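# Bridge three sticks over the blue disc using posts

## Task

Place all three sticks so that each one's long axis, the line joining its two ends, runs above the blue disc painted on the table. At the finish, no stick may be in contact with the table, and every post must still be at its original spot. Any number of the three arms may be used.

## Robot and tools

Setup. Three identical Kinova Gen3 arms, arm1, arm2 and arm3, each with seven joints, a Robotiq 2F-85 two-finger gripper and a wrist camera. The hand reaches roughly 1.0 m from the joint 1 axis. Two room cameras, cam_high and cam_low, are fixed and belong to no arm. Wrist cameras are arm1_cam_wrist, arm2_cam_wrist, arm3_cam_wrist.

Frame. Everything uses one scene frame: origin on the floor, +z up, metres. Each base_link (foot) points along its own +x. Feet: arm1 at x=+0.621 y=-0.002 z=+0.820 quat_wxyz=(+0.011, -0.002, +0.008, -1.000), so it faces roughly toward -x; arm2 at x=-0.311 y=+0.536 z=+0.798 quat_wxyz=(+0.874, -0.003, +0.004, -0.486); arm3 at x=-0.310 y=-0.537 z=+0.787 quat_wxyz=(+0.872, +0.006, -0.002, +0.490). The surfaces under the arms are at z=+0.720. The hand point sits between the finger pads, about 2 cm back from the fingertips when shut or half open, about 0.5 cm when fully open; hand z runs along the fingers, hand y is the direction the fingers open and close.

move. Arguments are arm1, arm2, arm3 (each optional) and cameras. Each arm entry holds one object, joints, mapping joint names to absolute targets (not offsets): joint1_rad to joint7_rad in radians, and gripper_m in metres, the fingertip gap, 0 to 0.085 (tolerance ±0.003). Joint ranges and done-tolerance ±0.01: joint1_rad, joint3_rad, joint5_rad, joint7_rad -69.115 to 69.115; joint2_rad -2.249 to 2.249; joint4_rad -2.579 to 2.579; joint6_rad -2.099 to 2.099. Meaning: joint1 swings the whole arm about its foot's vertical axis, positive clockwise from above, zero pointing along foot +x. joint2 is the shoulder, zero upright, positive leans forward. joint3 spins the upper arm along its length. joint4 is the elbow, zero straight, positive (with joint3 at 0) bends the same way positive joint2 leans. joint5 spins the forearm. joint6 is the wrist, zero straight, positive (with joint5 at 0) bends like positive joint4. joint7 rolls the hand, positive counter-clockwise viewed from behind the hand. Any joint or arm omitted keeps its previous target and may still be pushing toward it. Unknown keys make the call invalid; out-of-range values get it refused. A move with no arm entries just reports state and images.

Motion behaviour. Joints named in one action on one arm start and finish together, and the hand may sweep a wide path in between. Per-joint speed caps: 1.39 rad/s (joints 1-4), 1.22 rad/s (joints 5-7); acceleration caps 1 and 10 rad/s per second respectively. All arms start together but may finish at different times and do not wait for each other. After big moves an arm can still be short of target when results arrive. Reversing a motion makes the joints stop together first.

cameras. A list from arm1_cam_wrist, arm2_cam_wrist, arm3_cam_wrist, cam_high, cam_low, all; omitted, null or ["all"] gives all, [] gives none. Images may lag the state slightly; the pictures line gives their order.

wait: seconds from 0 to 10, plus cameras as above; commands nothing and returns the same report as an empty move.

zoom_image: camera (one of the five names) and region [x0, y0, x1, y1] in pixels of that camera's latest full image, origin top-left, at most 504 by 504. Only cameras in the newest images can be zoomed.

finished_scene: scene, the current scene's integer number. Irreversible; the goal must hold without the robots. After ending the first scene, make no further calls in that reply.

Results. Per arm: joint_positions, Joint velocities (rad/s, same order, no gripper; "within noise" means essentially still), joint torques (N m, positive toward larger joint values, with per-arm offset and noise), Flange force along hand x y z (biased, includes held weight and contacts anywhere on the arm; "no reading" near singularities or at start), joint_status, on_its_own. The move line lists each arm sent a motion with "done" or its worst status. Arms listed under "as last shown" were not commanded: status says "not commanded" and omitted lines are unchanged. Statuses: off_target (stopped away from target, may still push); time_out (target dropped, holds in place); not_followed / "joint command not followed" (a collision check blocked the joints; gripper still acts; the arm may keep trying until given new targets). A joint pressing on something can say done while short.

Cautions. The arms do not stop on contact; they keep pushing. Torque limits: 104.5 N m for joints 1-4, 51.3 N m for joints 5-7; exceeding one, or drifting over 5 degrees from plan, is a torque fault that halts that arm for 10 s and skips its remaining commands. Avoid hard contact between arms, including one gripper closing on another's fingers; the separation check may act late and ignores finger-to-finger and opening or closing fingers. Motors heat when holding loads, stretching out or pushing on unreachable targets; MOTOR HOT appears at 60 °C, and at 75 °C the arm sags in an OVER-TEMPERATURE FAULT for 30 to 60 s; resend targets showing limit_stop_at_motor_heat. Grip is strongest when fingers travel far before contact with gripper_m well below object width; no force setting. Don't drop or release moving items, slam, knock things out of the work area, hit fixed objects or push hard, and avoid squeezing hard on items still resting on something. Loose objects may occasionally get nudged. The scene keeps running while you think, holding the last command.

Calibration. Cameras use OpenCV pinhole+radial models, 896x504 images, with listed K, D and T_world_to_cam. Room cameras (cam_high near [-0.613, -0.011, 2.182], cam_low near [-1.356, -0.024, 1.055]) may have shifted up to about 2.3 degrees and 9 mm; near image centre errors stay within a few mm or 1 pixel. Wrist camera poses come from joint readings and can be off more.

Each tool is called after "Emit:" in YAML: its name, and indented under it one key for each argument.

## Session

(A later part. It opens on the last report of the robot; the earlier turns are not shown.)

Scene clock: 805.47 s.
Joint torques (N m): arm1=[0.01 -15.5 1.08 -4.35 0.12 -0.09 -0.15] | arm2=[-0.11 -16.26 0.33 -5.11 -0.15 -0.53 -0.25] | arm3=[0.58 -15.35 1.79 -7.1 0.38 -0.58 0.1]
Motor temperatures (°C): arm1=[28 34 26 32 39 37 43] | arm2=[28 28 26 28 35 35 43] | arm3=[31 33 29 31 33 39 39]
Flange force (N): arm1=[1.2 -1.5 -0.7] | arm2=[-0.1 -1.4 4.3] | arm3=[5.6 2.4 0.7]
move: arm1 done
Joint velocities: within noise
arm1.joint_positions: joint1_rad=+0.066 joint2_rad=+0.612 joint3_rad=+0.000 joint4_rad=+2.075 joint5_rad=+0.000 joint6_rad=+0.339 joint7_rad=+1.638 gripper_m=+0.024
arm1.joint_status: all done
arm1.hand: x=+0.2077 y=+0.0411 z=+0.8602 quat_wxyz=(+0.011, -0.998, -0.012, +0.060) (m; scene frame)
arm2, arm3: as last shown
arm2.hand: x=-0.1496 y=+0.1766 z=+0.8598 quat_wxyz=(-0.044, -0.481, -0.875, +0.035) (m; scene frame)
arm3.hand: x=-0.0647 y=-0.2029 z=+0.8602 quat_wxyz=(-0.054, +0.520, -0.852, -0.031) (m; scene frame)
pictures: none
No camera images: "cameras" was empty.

Emit:
move:
  arm3: {"joints":{"gripper_m":0.05}}
  cameras: ["cam_high","cam_low"]

Emit:
zoom_image:
  camera: "cam_high"
  region: [370, 170, 560, 330]

Emit:
zoom_image:
  camera: "cam_low"
  region: [250, 160, 650, 340]

Scene clock: 813.17 s.
Joint torques (N m): arm1=[0.02 -15.64 1.07 -4.41 0.14 -0.09 -0.18] | arm2=[-0.09 -16.28 0.41 -5.19 -0.19 -0.55 -0.27] | arm3=[0.63 -15.08 1.82 -6.99 0.38 -0.5 0.13]
Motor temperatures (°C): arm1=[28 34 26 32 39 36 43] | arm2=[28 28 26 28 35 35 43] | arm3=[31 33 29 31 33 39 39]
Flange force (N): arm1=[1.3 -1.5 -0.4] | arm2=[0.1 -1.4 4.3] | arm3=[5.7 2.6 0.3]
move: arm3 done
Joint velocities: within noise
arm1, arm2: as last shown
arm2.hand: x=-0.1497 y=+0.1767 z=+0.8597 quat_wxyz=(-0.043, -0.481, -0.875, +0.034) (m; scene frame)
arm3.joint_positions: joint1_rad=+0.025 joint2_rad=+0.533 joint3_rad=+0.000 joint4_rad=+2.057 joint5_rad=+0.000 joint6_rad=+0.437 joint7_rad=+1.667 gripper_m=+0.050
arm3.joint_status: all done
arm3.hand: x=-0.0647 y=-0.2030 z=+0.8601 quat_wxyz=(-0.054, +0.520, -0.852, -0.031) (m; scene frame)
pictures: cam_high, cam_low

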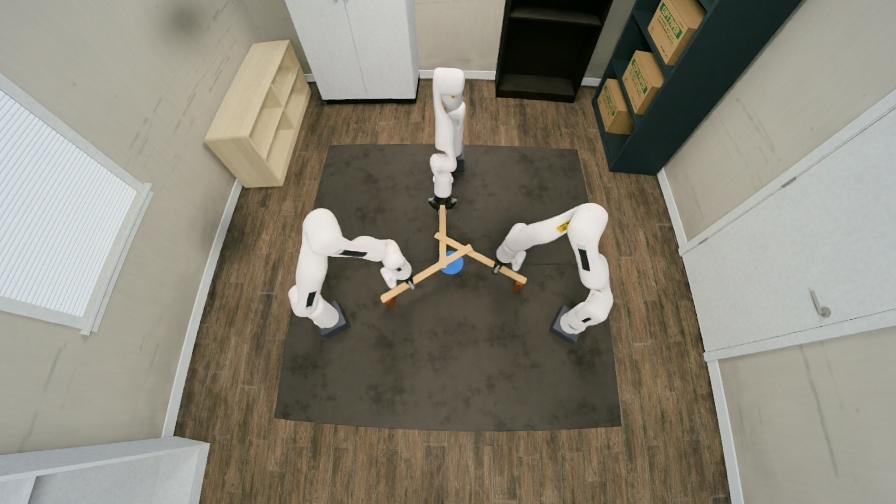

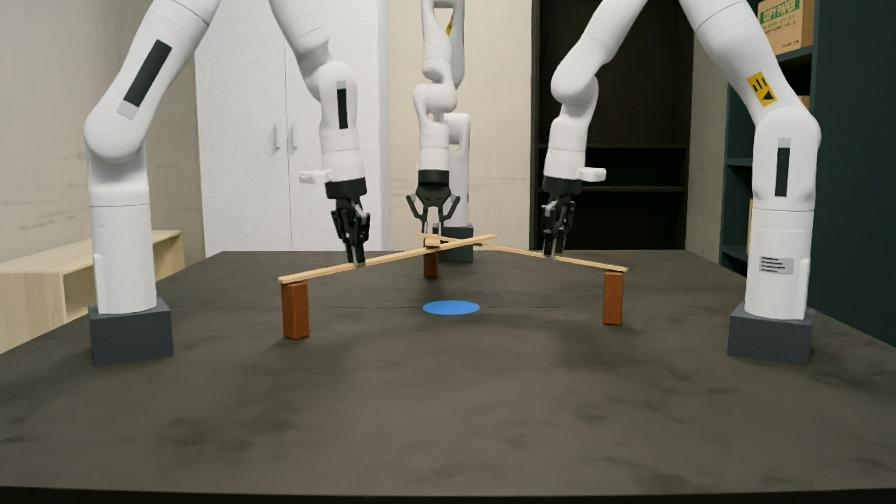

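Scaled by 2.653 from the camera's 896x504 image, which has a finer 1280x720 frame.

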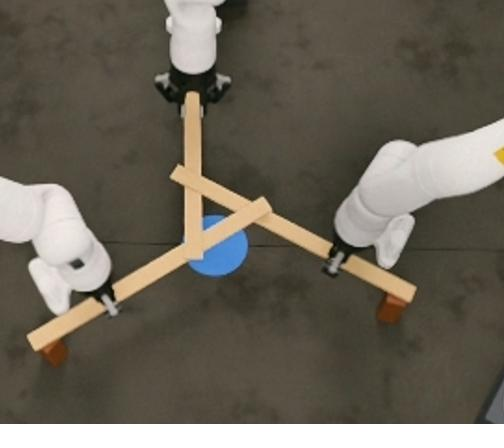

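Scaled by 1.260 from the camera's 896x504 image, which has a finer 1280x720 frame.

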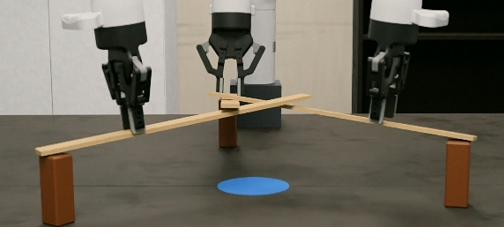

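Emit:
move:
  arm1: {"joints":{"gripper_m":0.05}}
  cameras: []

Emit:
move:
  arm2: {"joints":{"gripper_m":0.05}}

Emit:
zoom_image:
  camera: "cam_high"
  region: [370, 170, 560, 330]

Emit:
zoom_image:
  camera: "cam_low"
  region: [250, 160, 650, 340]

Scene clock: 820.33 s.
Joint torques (N m): arm1=[-0.01 -15.26 1.08 -4.18 0.13 0.01 -0.18] | arm2=[-0.06 -16.65 0.45 -5.3 -0.19 -0.66 -0.28] | arm3=[0.63 -15.11 1.79 -6.97 0.39 -0.5 0.1]
Motor temperatures (°C): arm1=[28 34 26 32 39 36 43] | arm2=[28 28 26 28 35 35 43] | arm3=[31 33 29 31 33 39 39]
Flange force (N): arm1=[1.1 -1.7 -1.1] | arm2=[-0.2 -1.4 4.9] | arm3=[5.6 2.6 0.3]
move: arm1 done
Joint velocities: within noise
arm1.joint_positions: joint1_rad=+0.066 joint2_rad=+0.612 joint3_rad=+0.000 joint4_rad=+2.075 joint5_rad=+0.000 joint6_rad=+0.339 joint7_rad=+1.638 gripper_m=+0.050
arm1.joint_status: all done
arm1.hand: x=+0.2077 y=+0.0411 z=+0.8602 quat_wxyz=(+0.011, -0.998, -0.012, +0.060) (m; scene frame)
arm2, arm3: as last shown
pictures: none
No camera images: "cameras" was empty.

Scene clock: 821.27 s.
Joint torques (N m): arm1=[-0.04 -15.22 1.08 -4.19 0.13 0 -0.17] | arm2=[-0.08 -16.08 0.37 -4.98 -0.18 -0.49 -0.27] | arm3=[0.64 -15.03 1.82 -6.85 0.39 -0.49 0.15]
Motor temperatures (°C): arm1=[28 34 26 32 39 36 43] | arm2=[28 28 26 28 35 35 43] | arm3=[31 33 29 31 33 39 39]
Flange force (N): arm1=[1.1 -1.7 -1.2] | arm2=[-0.3 -1.4 3.9] | arm3=[5.3 2.6 0.1]
move: arm2 done
Joint velocities: within noise
arm1, arm3: as last shown
arm2.joint_positions: joint1_rad=+0.073 joint2_rad=+0.520 joint3_rad=+0.000 joint4_rad=+2.130 joint5_rad=+0.000 joint6_rad=+0.377 joint7_rad=+1.654 gripper_m=+0.050
arm2.joint_status: all done
arm2.hand: x=-0.1497 y=+0.1767 z=+0.8597 quat_wxyz=(-0.043, -0.481, -0.875, +0.034) (m; scene frame)
pictures: arm1_cam_wrist, arm2_cam_wrist, arm3_cam_wrist, cam_high, cam_low
camera_calibration:
arm1_cam_wrist: T_world_to_cam=[[0.0367336, -0.998639, -0.037014, 0.0683729], [-0.994015, -0.0403266, 0.10153, 0.17828], [-0.102885, 0.0330629, -0.994144, 1.02326], [0, 0, 0, 1]] pos_world=[0.279979, 0.0416374, 1.0017]
arm2_cam_wrist: T_world_to_cam=[[0.843554, 0.53503, -0.0464612, 0.0756749], [0.536351, -0.834916, 0.123458, 0.180261], [0.0272625, -0.129063, -0.991262, 1.02619], [0, 0, 0, 1]] pos_world=[-0.188496, 0.242457, 0.998483]
arm3_cam_wrist: T_world_to_cam=[[-0.889059, 0.457451, -0.0176746, 0.0560651], [0.452503, 0.883983, 0.117534, 0.164376], [0.0693903, 0.0964972, -0.992912, 1.02858], [0, 0, 0, 1]] pos_world=[-0.0959091, -0.270208, 1.00296]

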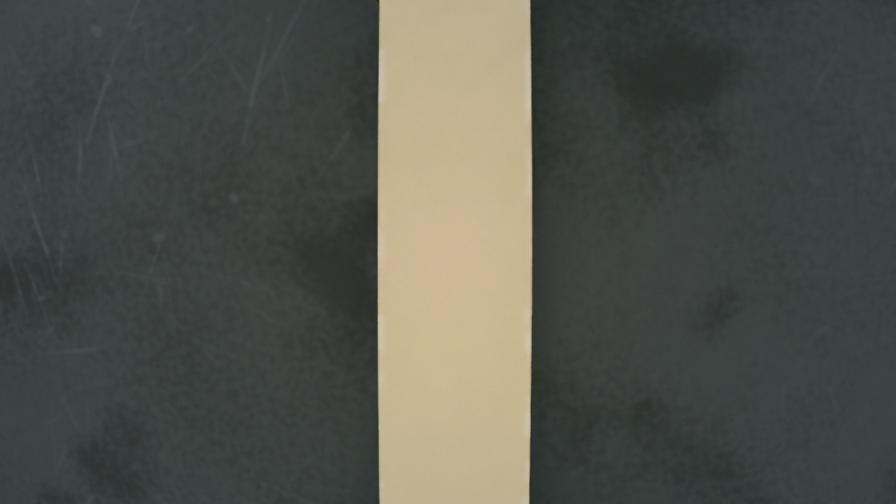

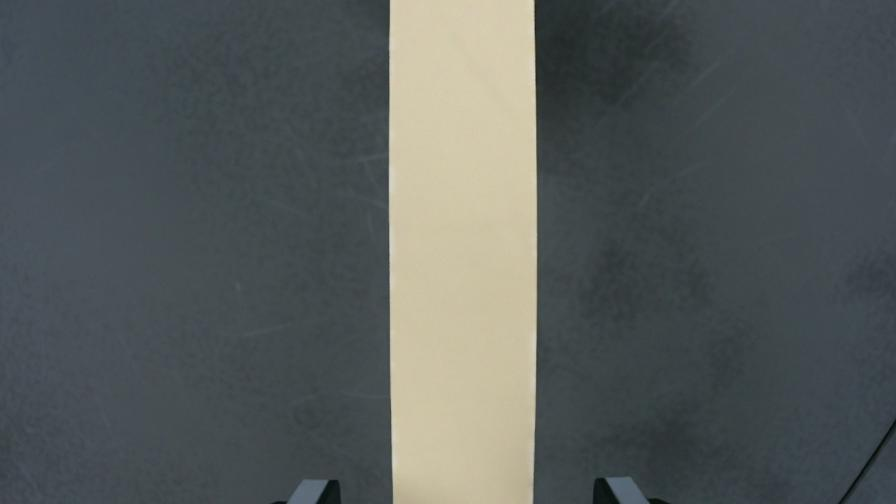

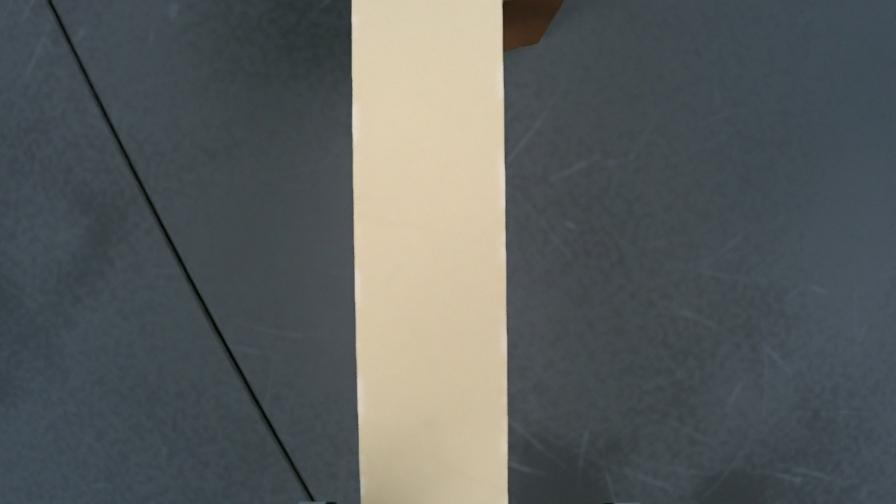

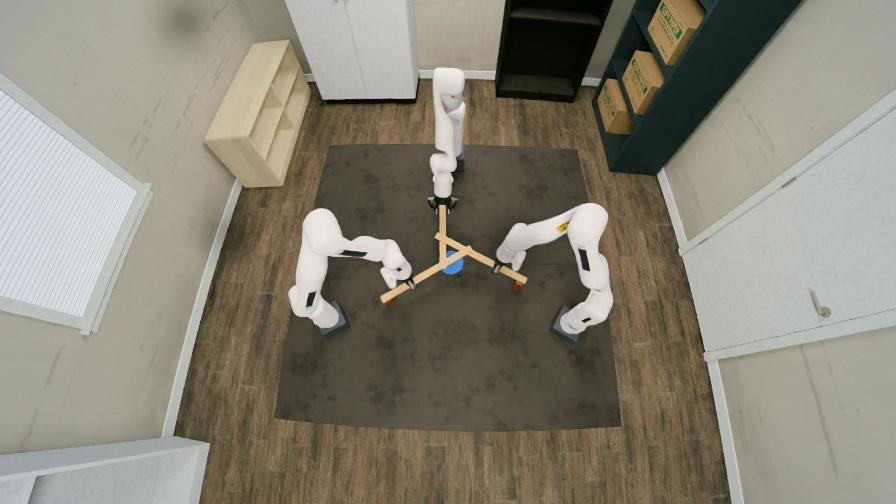

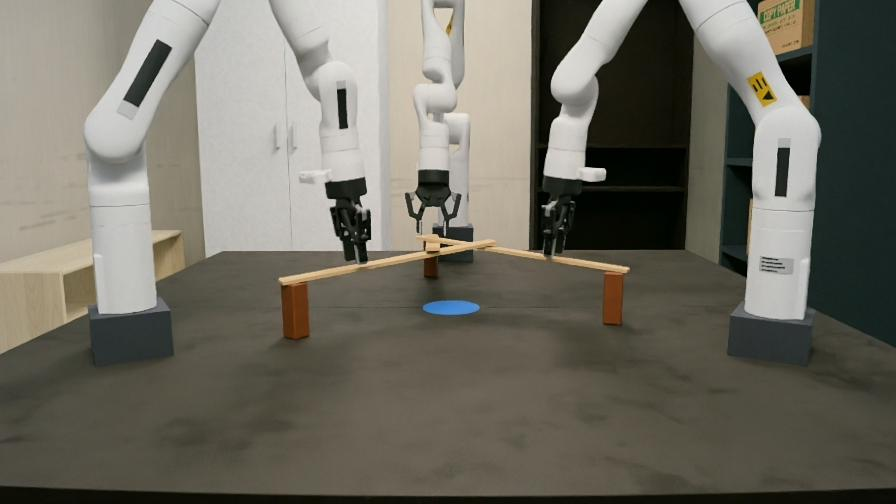

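Scaled by 2.653 from the camera's 896x504 image, which has a finer 1280x720 frame.

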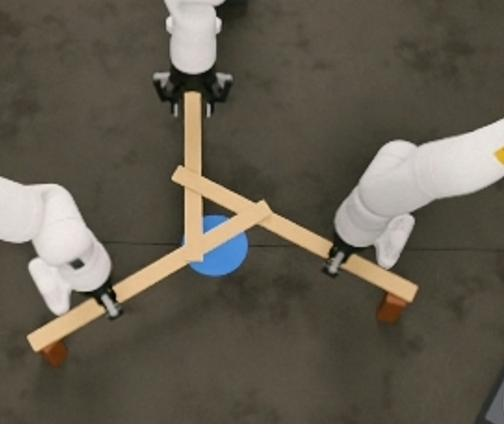

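Scaled by 1.260 from the camera's 896x504 image, which has a finer 1280x720 frame.

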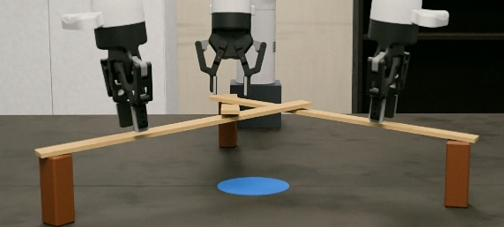

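Emit:
wait:
  seconds: 1
  cameras: ["arm1_cam_wrist","arm2_cam_wrist","arm3_cam_wrist","cam_high"]

Emit:
zoom_image:
  camera: "cam_high"
  region: [370, 170, 560, 330]

Scene clock: 830.77 s.
Joint torques (N m): arm1=[-0.01 -15.23 1.05 -4.19 0.13 -0.03 -0.19] | arm2=[-0.06 -16.09 0.38 -5 -0.19 -0.52 -0.27] | arm3=[0.63 -15.11 1.83 -6.9 0.4 -0.48 0.15]
Motor temperatures (°C): arm1=[28 34 26 32 39 36 43] | arm2=[28 28 26 28 35 35 43] | arm3=[31 33 29 31 33 39 39]
Flange force (N): arm1=[1.1 -1.6 -1.3] | arm2=[-0.3 -1.4 3.8] | arm3=[5.4 2.6 0.4]
Joint velocities: within noise
arm1.joint_positions: joint1_rad=+0.066 joint2_rad=+0.612 joint3_rad=+0.000 joint4_rad=+2.075 joint5_rad=+0.000 joint6_rad=+0.339 joint7_rad=+1.638 gripper_m=+0.050
arm1.joint_status: not commanded
arm1.hand: x=+0.2077 y=+0.0411 z=+0.8602 quat_wxyz=(+0.011, -0.998, -0.012, +0.060) (m; scene frame)
arm2.joint_positions: joint1_rad=+0.073 joint2_rad=+0.520 joint3_rad=+0.000 joint4_rad=+2.130 joint5_rad=+0.000 joint6_rad=+0.377 joint7_rad=+1.654 gripper_m=+0.050
arm2.joint_status: all done
arm2.hand: x=-0.1497 y=+0.1767 z=+0.8597 quat_wxyz=(-0.043, -0.481, -0.875, +0.034) (m; scene frame)
arm3.joint_positions: joint1_rad=+0.025 joint2_rad=+0.533 joint3_rad=+0.000 joint4_rad=+2.057 joint5_rad=+0.000 joint6_rad=+0.437 joint7_rad=+1.667 gripper_m=+0.050
arm3.joint_status: not commanded
arm3.hand: x=-0.0647 y=-0.2030 z=+0.8601 quat_wxyz=(-0.054, +0.520, -0.852, -0.031) (m; scene frame)
wait: 1.00 s; at rest from the start
pictures: arm1_cam_wrist, arm2_cam_wrist, arm3_cam_wrist, cam_high
camera_calibration:
arm1_cam_wrist: T_world_to_cam=[[0.0367336, -0.998639, -0.037014, 0.0683729], [-0.994015, -0.0403266, 0.10153, 0.17828], [-0.102885, 0.0330629, -0.994144, 1.02326], [0, 0, 0, 1]] pos_world=[0.279979, 0.0416374, 1.0017]
arm2_cam_wrist: T_world_to_cam=[[0.843554, 0.53503, -0.0464612, 0.0756749], [0.536351, -0.834916, 0.123458, 0.180261], [0.0272625, -0.129063, -0.991262, 1.02619], [0, 0, 0, 1]] pos_world=[-0.188496, 0.242457, 0.998483]
arm3_cam_wrist: T_world_to_cam=[[-0.889059, 0.457451, -0.0176746, 0.0560651], [0.452503, 0.883983, 0.117534, 0.164376], [0.0693903, 0.0964972, -0.992912, 1.02858], [0, 0, 0, 1]] pos_world=[-0.0959091, -0.270208, 1.00296]

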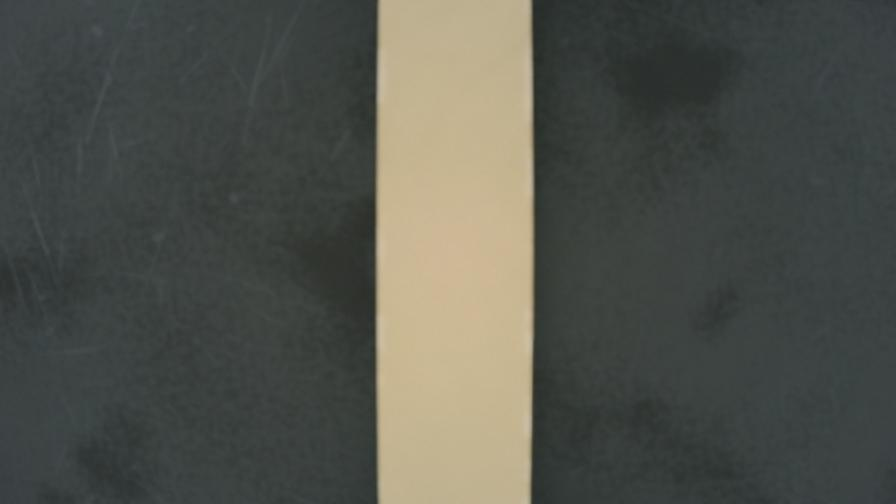

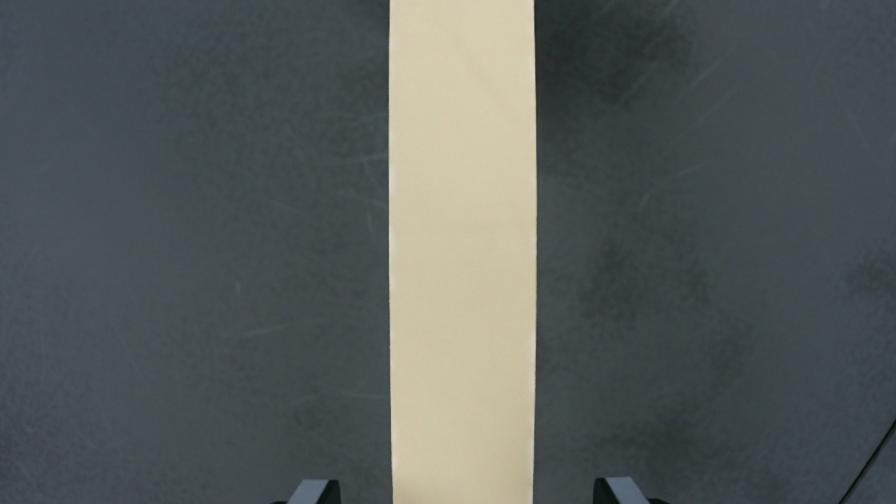

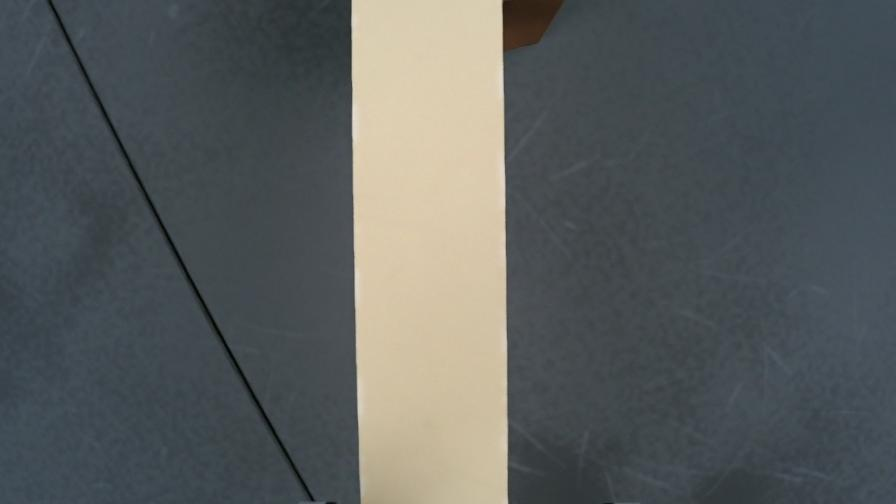

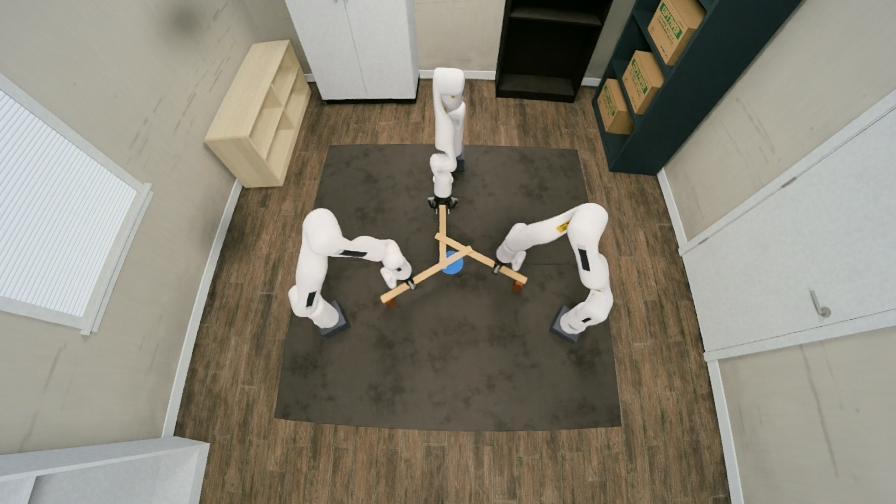

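Scaled by 2.653 from the camera's 896x504 image, which has a finer 1280x720 frame.

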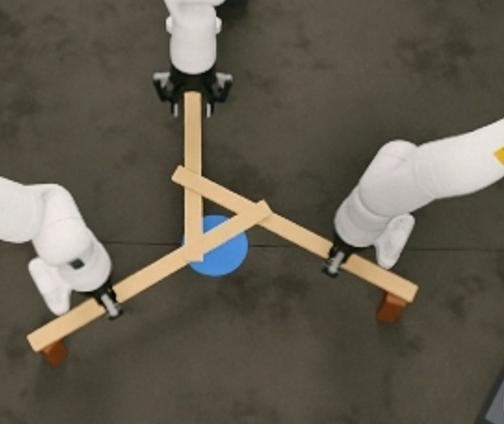

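Emit:
move:
  arm1: {"joints":{"joint2_rad":0.4352,"joint4_rad":2.0073,"joint6_rad":0.5841}}
  arm2: {"joints":{"joint2_rad":0.3423,"joint4_rad":2.0411,"joint6_rad":0.6432}}
  arm3: {"joints":{"joint2_rad":0.3691,"joint4_rad":1.967,"joint6_rad":0.6905,"gripper_m":0.065}}
  cameras: ["cam_high","cam_low"]

Emit:
zoom_image:
  camera: "cam_high"
  region: [370, 170, 560, 330]

Emit:
zoom_image:
  camera: "cam_low"
  region: [250, 160, 650, 340]

Scene clock: 848.67 s.
Joint torques (N m): arm1=[-0.05 -14.07 0.99 -5.98 0.14 0.01 -0.19] | arm2=[-0.04 -14.77 0.33 -6.98 -0.14 -0.5 -0.29] | arm3=[0.74 -13.88 1.75 -8.67 0.37 -0.48 0.13]
Motor temperatures (°C): arm1=[28 34 26 32 39 36 43] | arm2=[28 28 26 28 35 35 43] | arm3=[31 33 29 31 33 39 39]
Flange force (N): arm1=[1.1 -1.5 -0.6] | arm2=[-0.8 -1.3 3.4] | arm3=[5.4 3.3 1.5]
move: arm1 done; arm2 done; arm3 done
Joint velocities: within noise
arm1.joint_positions: joint1_rad=+0.066 joint2_rad=+0.435 joint3_rad=+0.000 joint4_rad=+2.007 joint5_rad=+0.000 joint6_rad=+0.584 joint7_rad=+1.638 gripper_m=+0.050
arm1.joint_status: all done
arm1.hand: x=+0.2081 y=+0.0398 z=+0.9392 quat_wxyz=(+0.011, -0.998, -0.012, +0.060) (m; scene frame)
arm2.joint_positions: joint1_rad=+0.073 joint2_rad=+0.342 joint3_rad=+0.000 joint4_rad=+2.041 joint5_rad=+0.000 joint6_rad=+0.643 joint7_rad=+1.654 gripper_m=+0.050
arm2.joint_status: all done
arm2.hand: x=-0.1488 y=+0.1767 z=+0.9397 quat_wxyz=(-0.043, -0.481, -0.875, +0.034) (m; scene frame)
arm3.joint_positions: joint1_rad=+0.025 joint2_rad=+0.369 joint3_rad=+0.000 joint4_rad=+1.967 joint5_rad=+0.000 joint6_rad=+0.691 joint7_rad=+1.667 gripper_m=+0.065
arm3.joint_status: all done
arm3.hand: x=-0.0645 y=-0.2039 z=+0.9400 quat_wxyz=(-0.054, +0.520, -0.852, -0.031) (m; scene frame)
pictures: cam_high, cam_low

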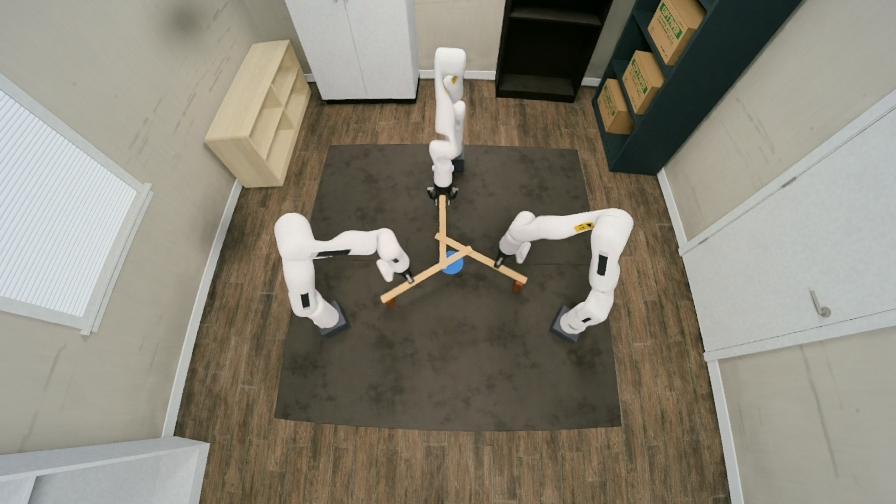

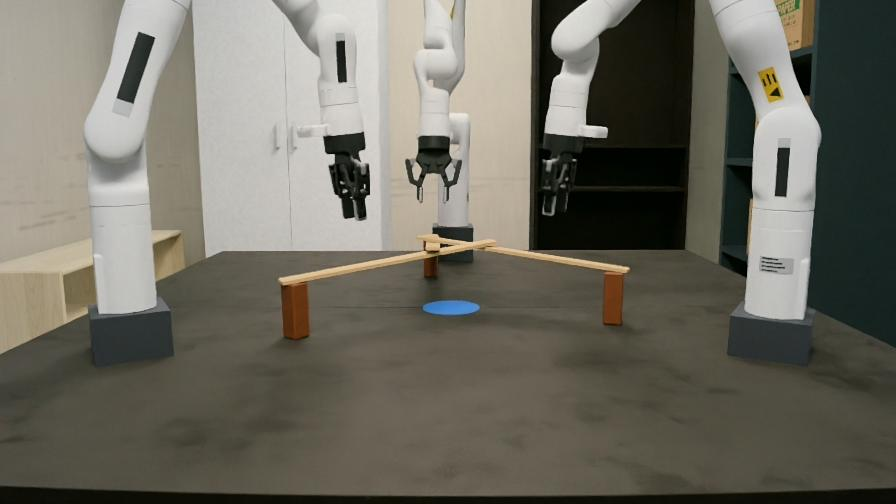

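Scaled by 2.653 from the camera's 896x504 image, which has a finer 1280x720 frame.

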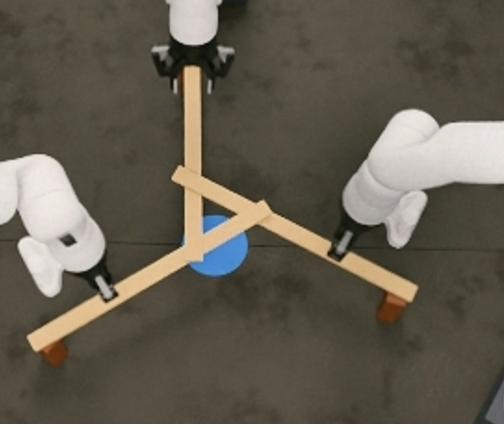

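Scaled by 1.260 from the camera's 896x504 image, which has a finer 1280x720 frame.

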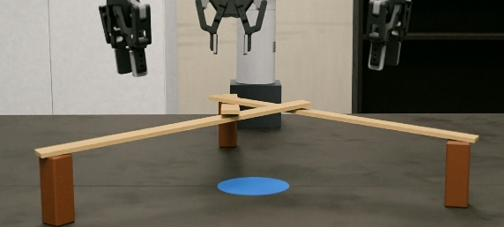

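Emit:
zoom_image:
  camera: "cam_high"
  region: [370, 270, 440, 320]

Emit:
zoom_image:
  camera: "cam_high"
  region: [420, 230, 490, 280]

Scaled by 7.200 from the camera's 896x504 image, which has a finer 1280x720 frame.

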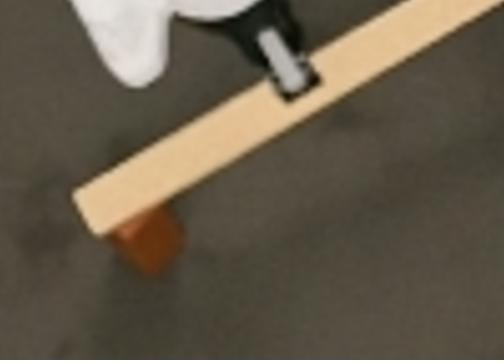

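Scaled by 7.200 from the camera's 896x504 image, which has a finer 1280x720 frame.

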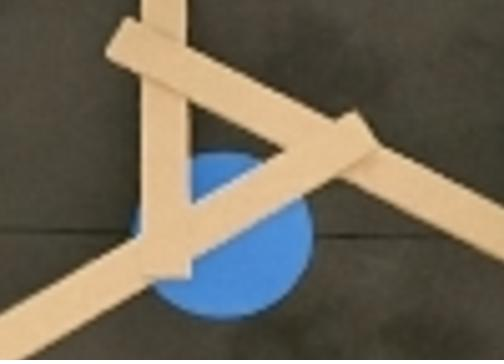

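Emit:
finished_scene:
  scene: 3

The scene is finished: the task was done.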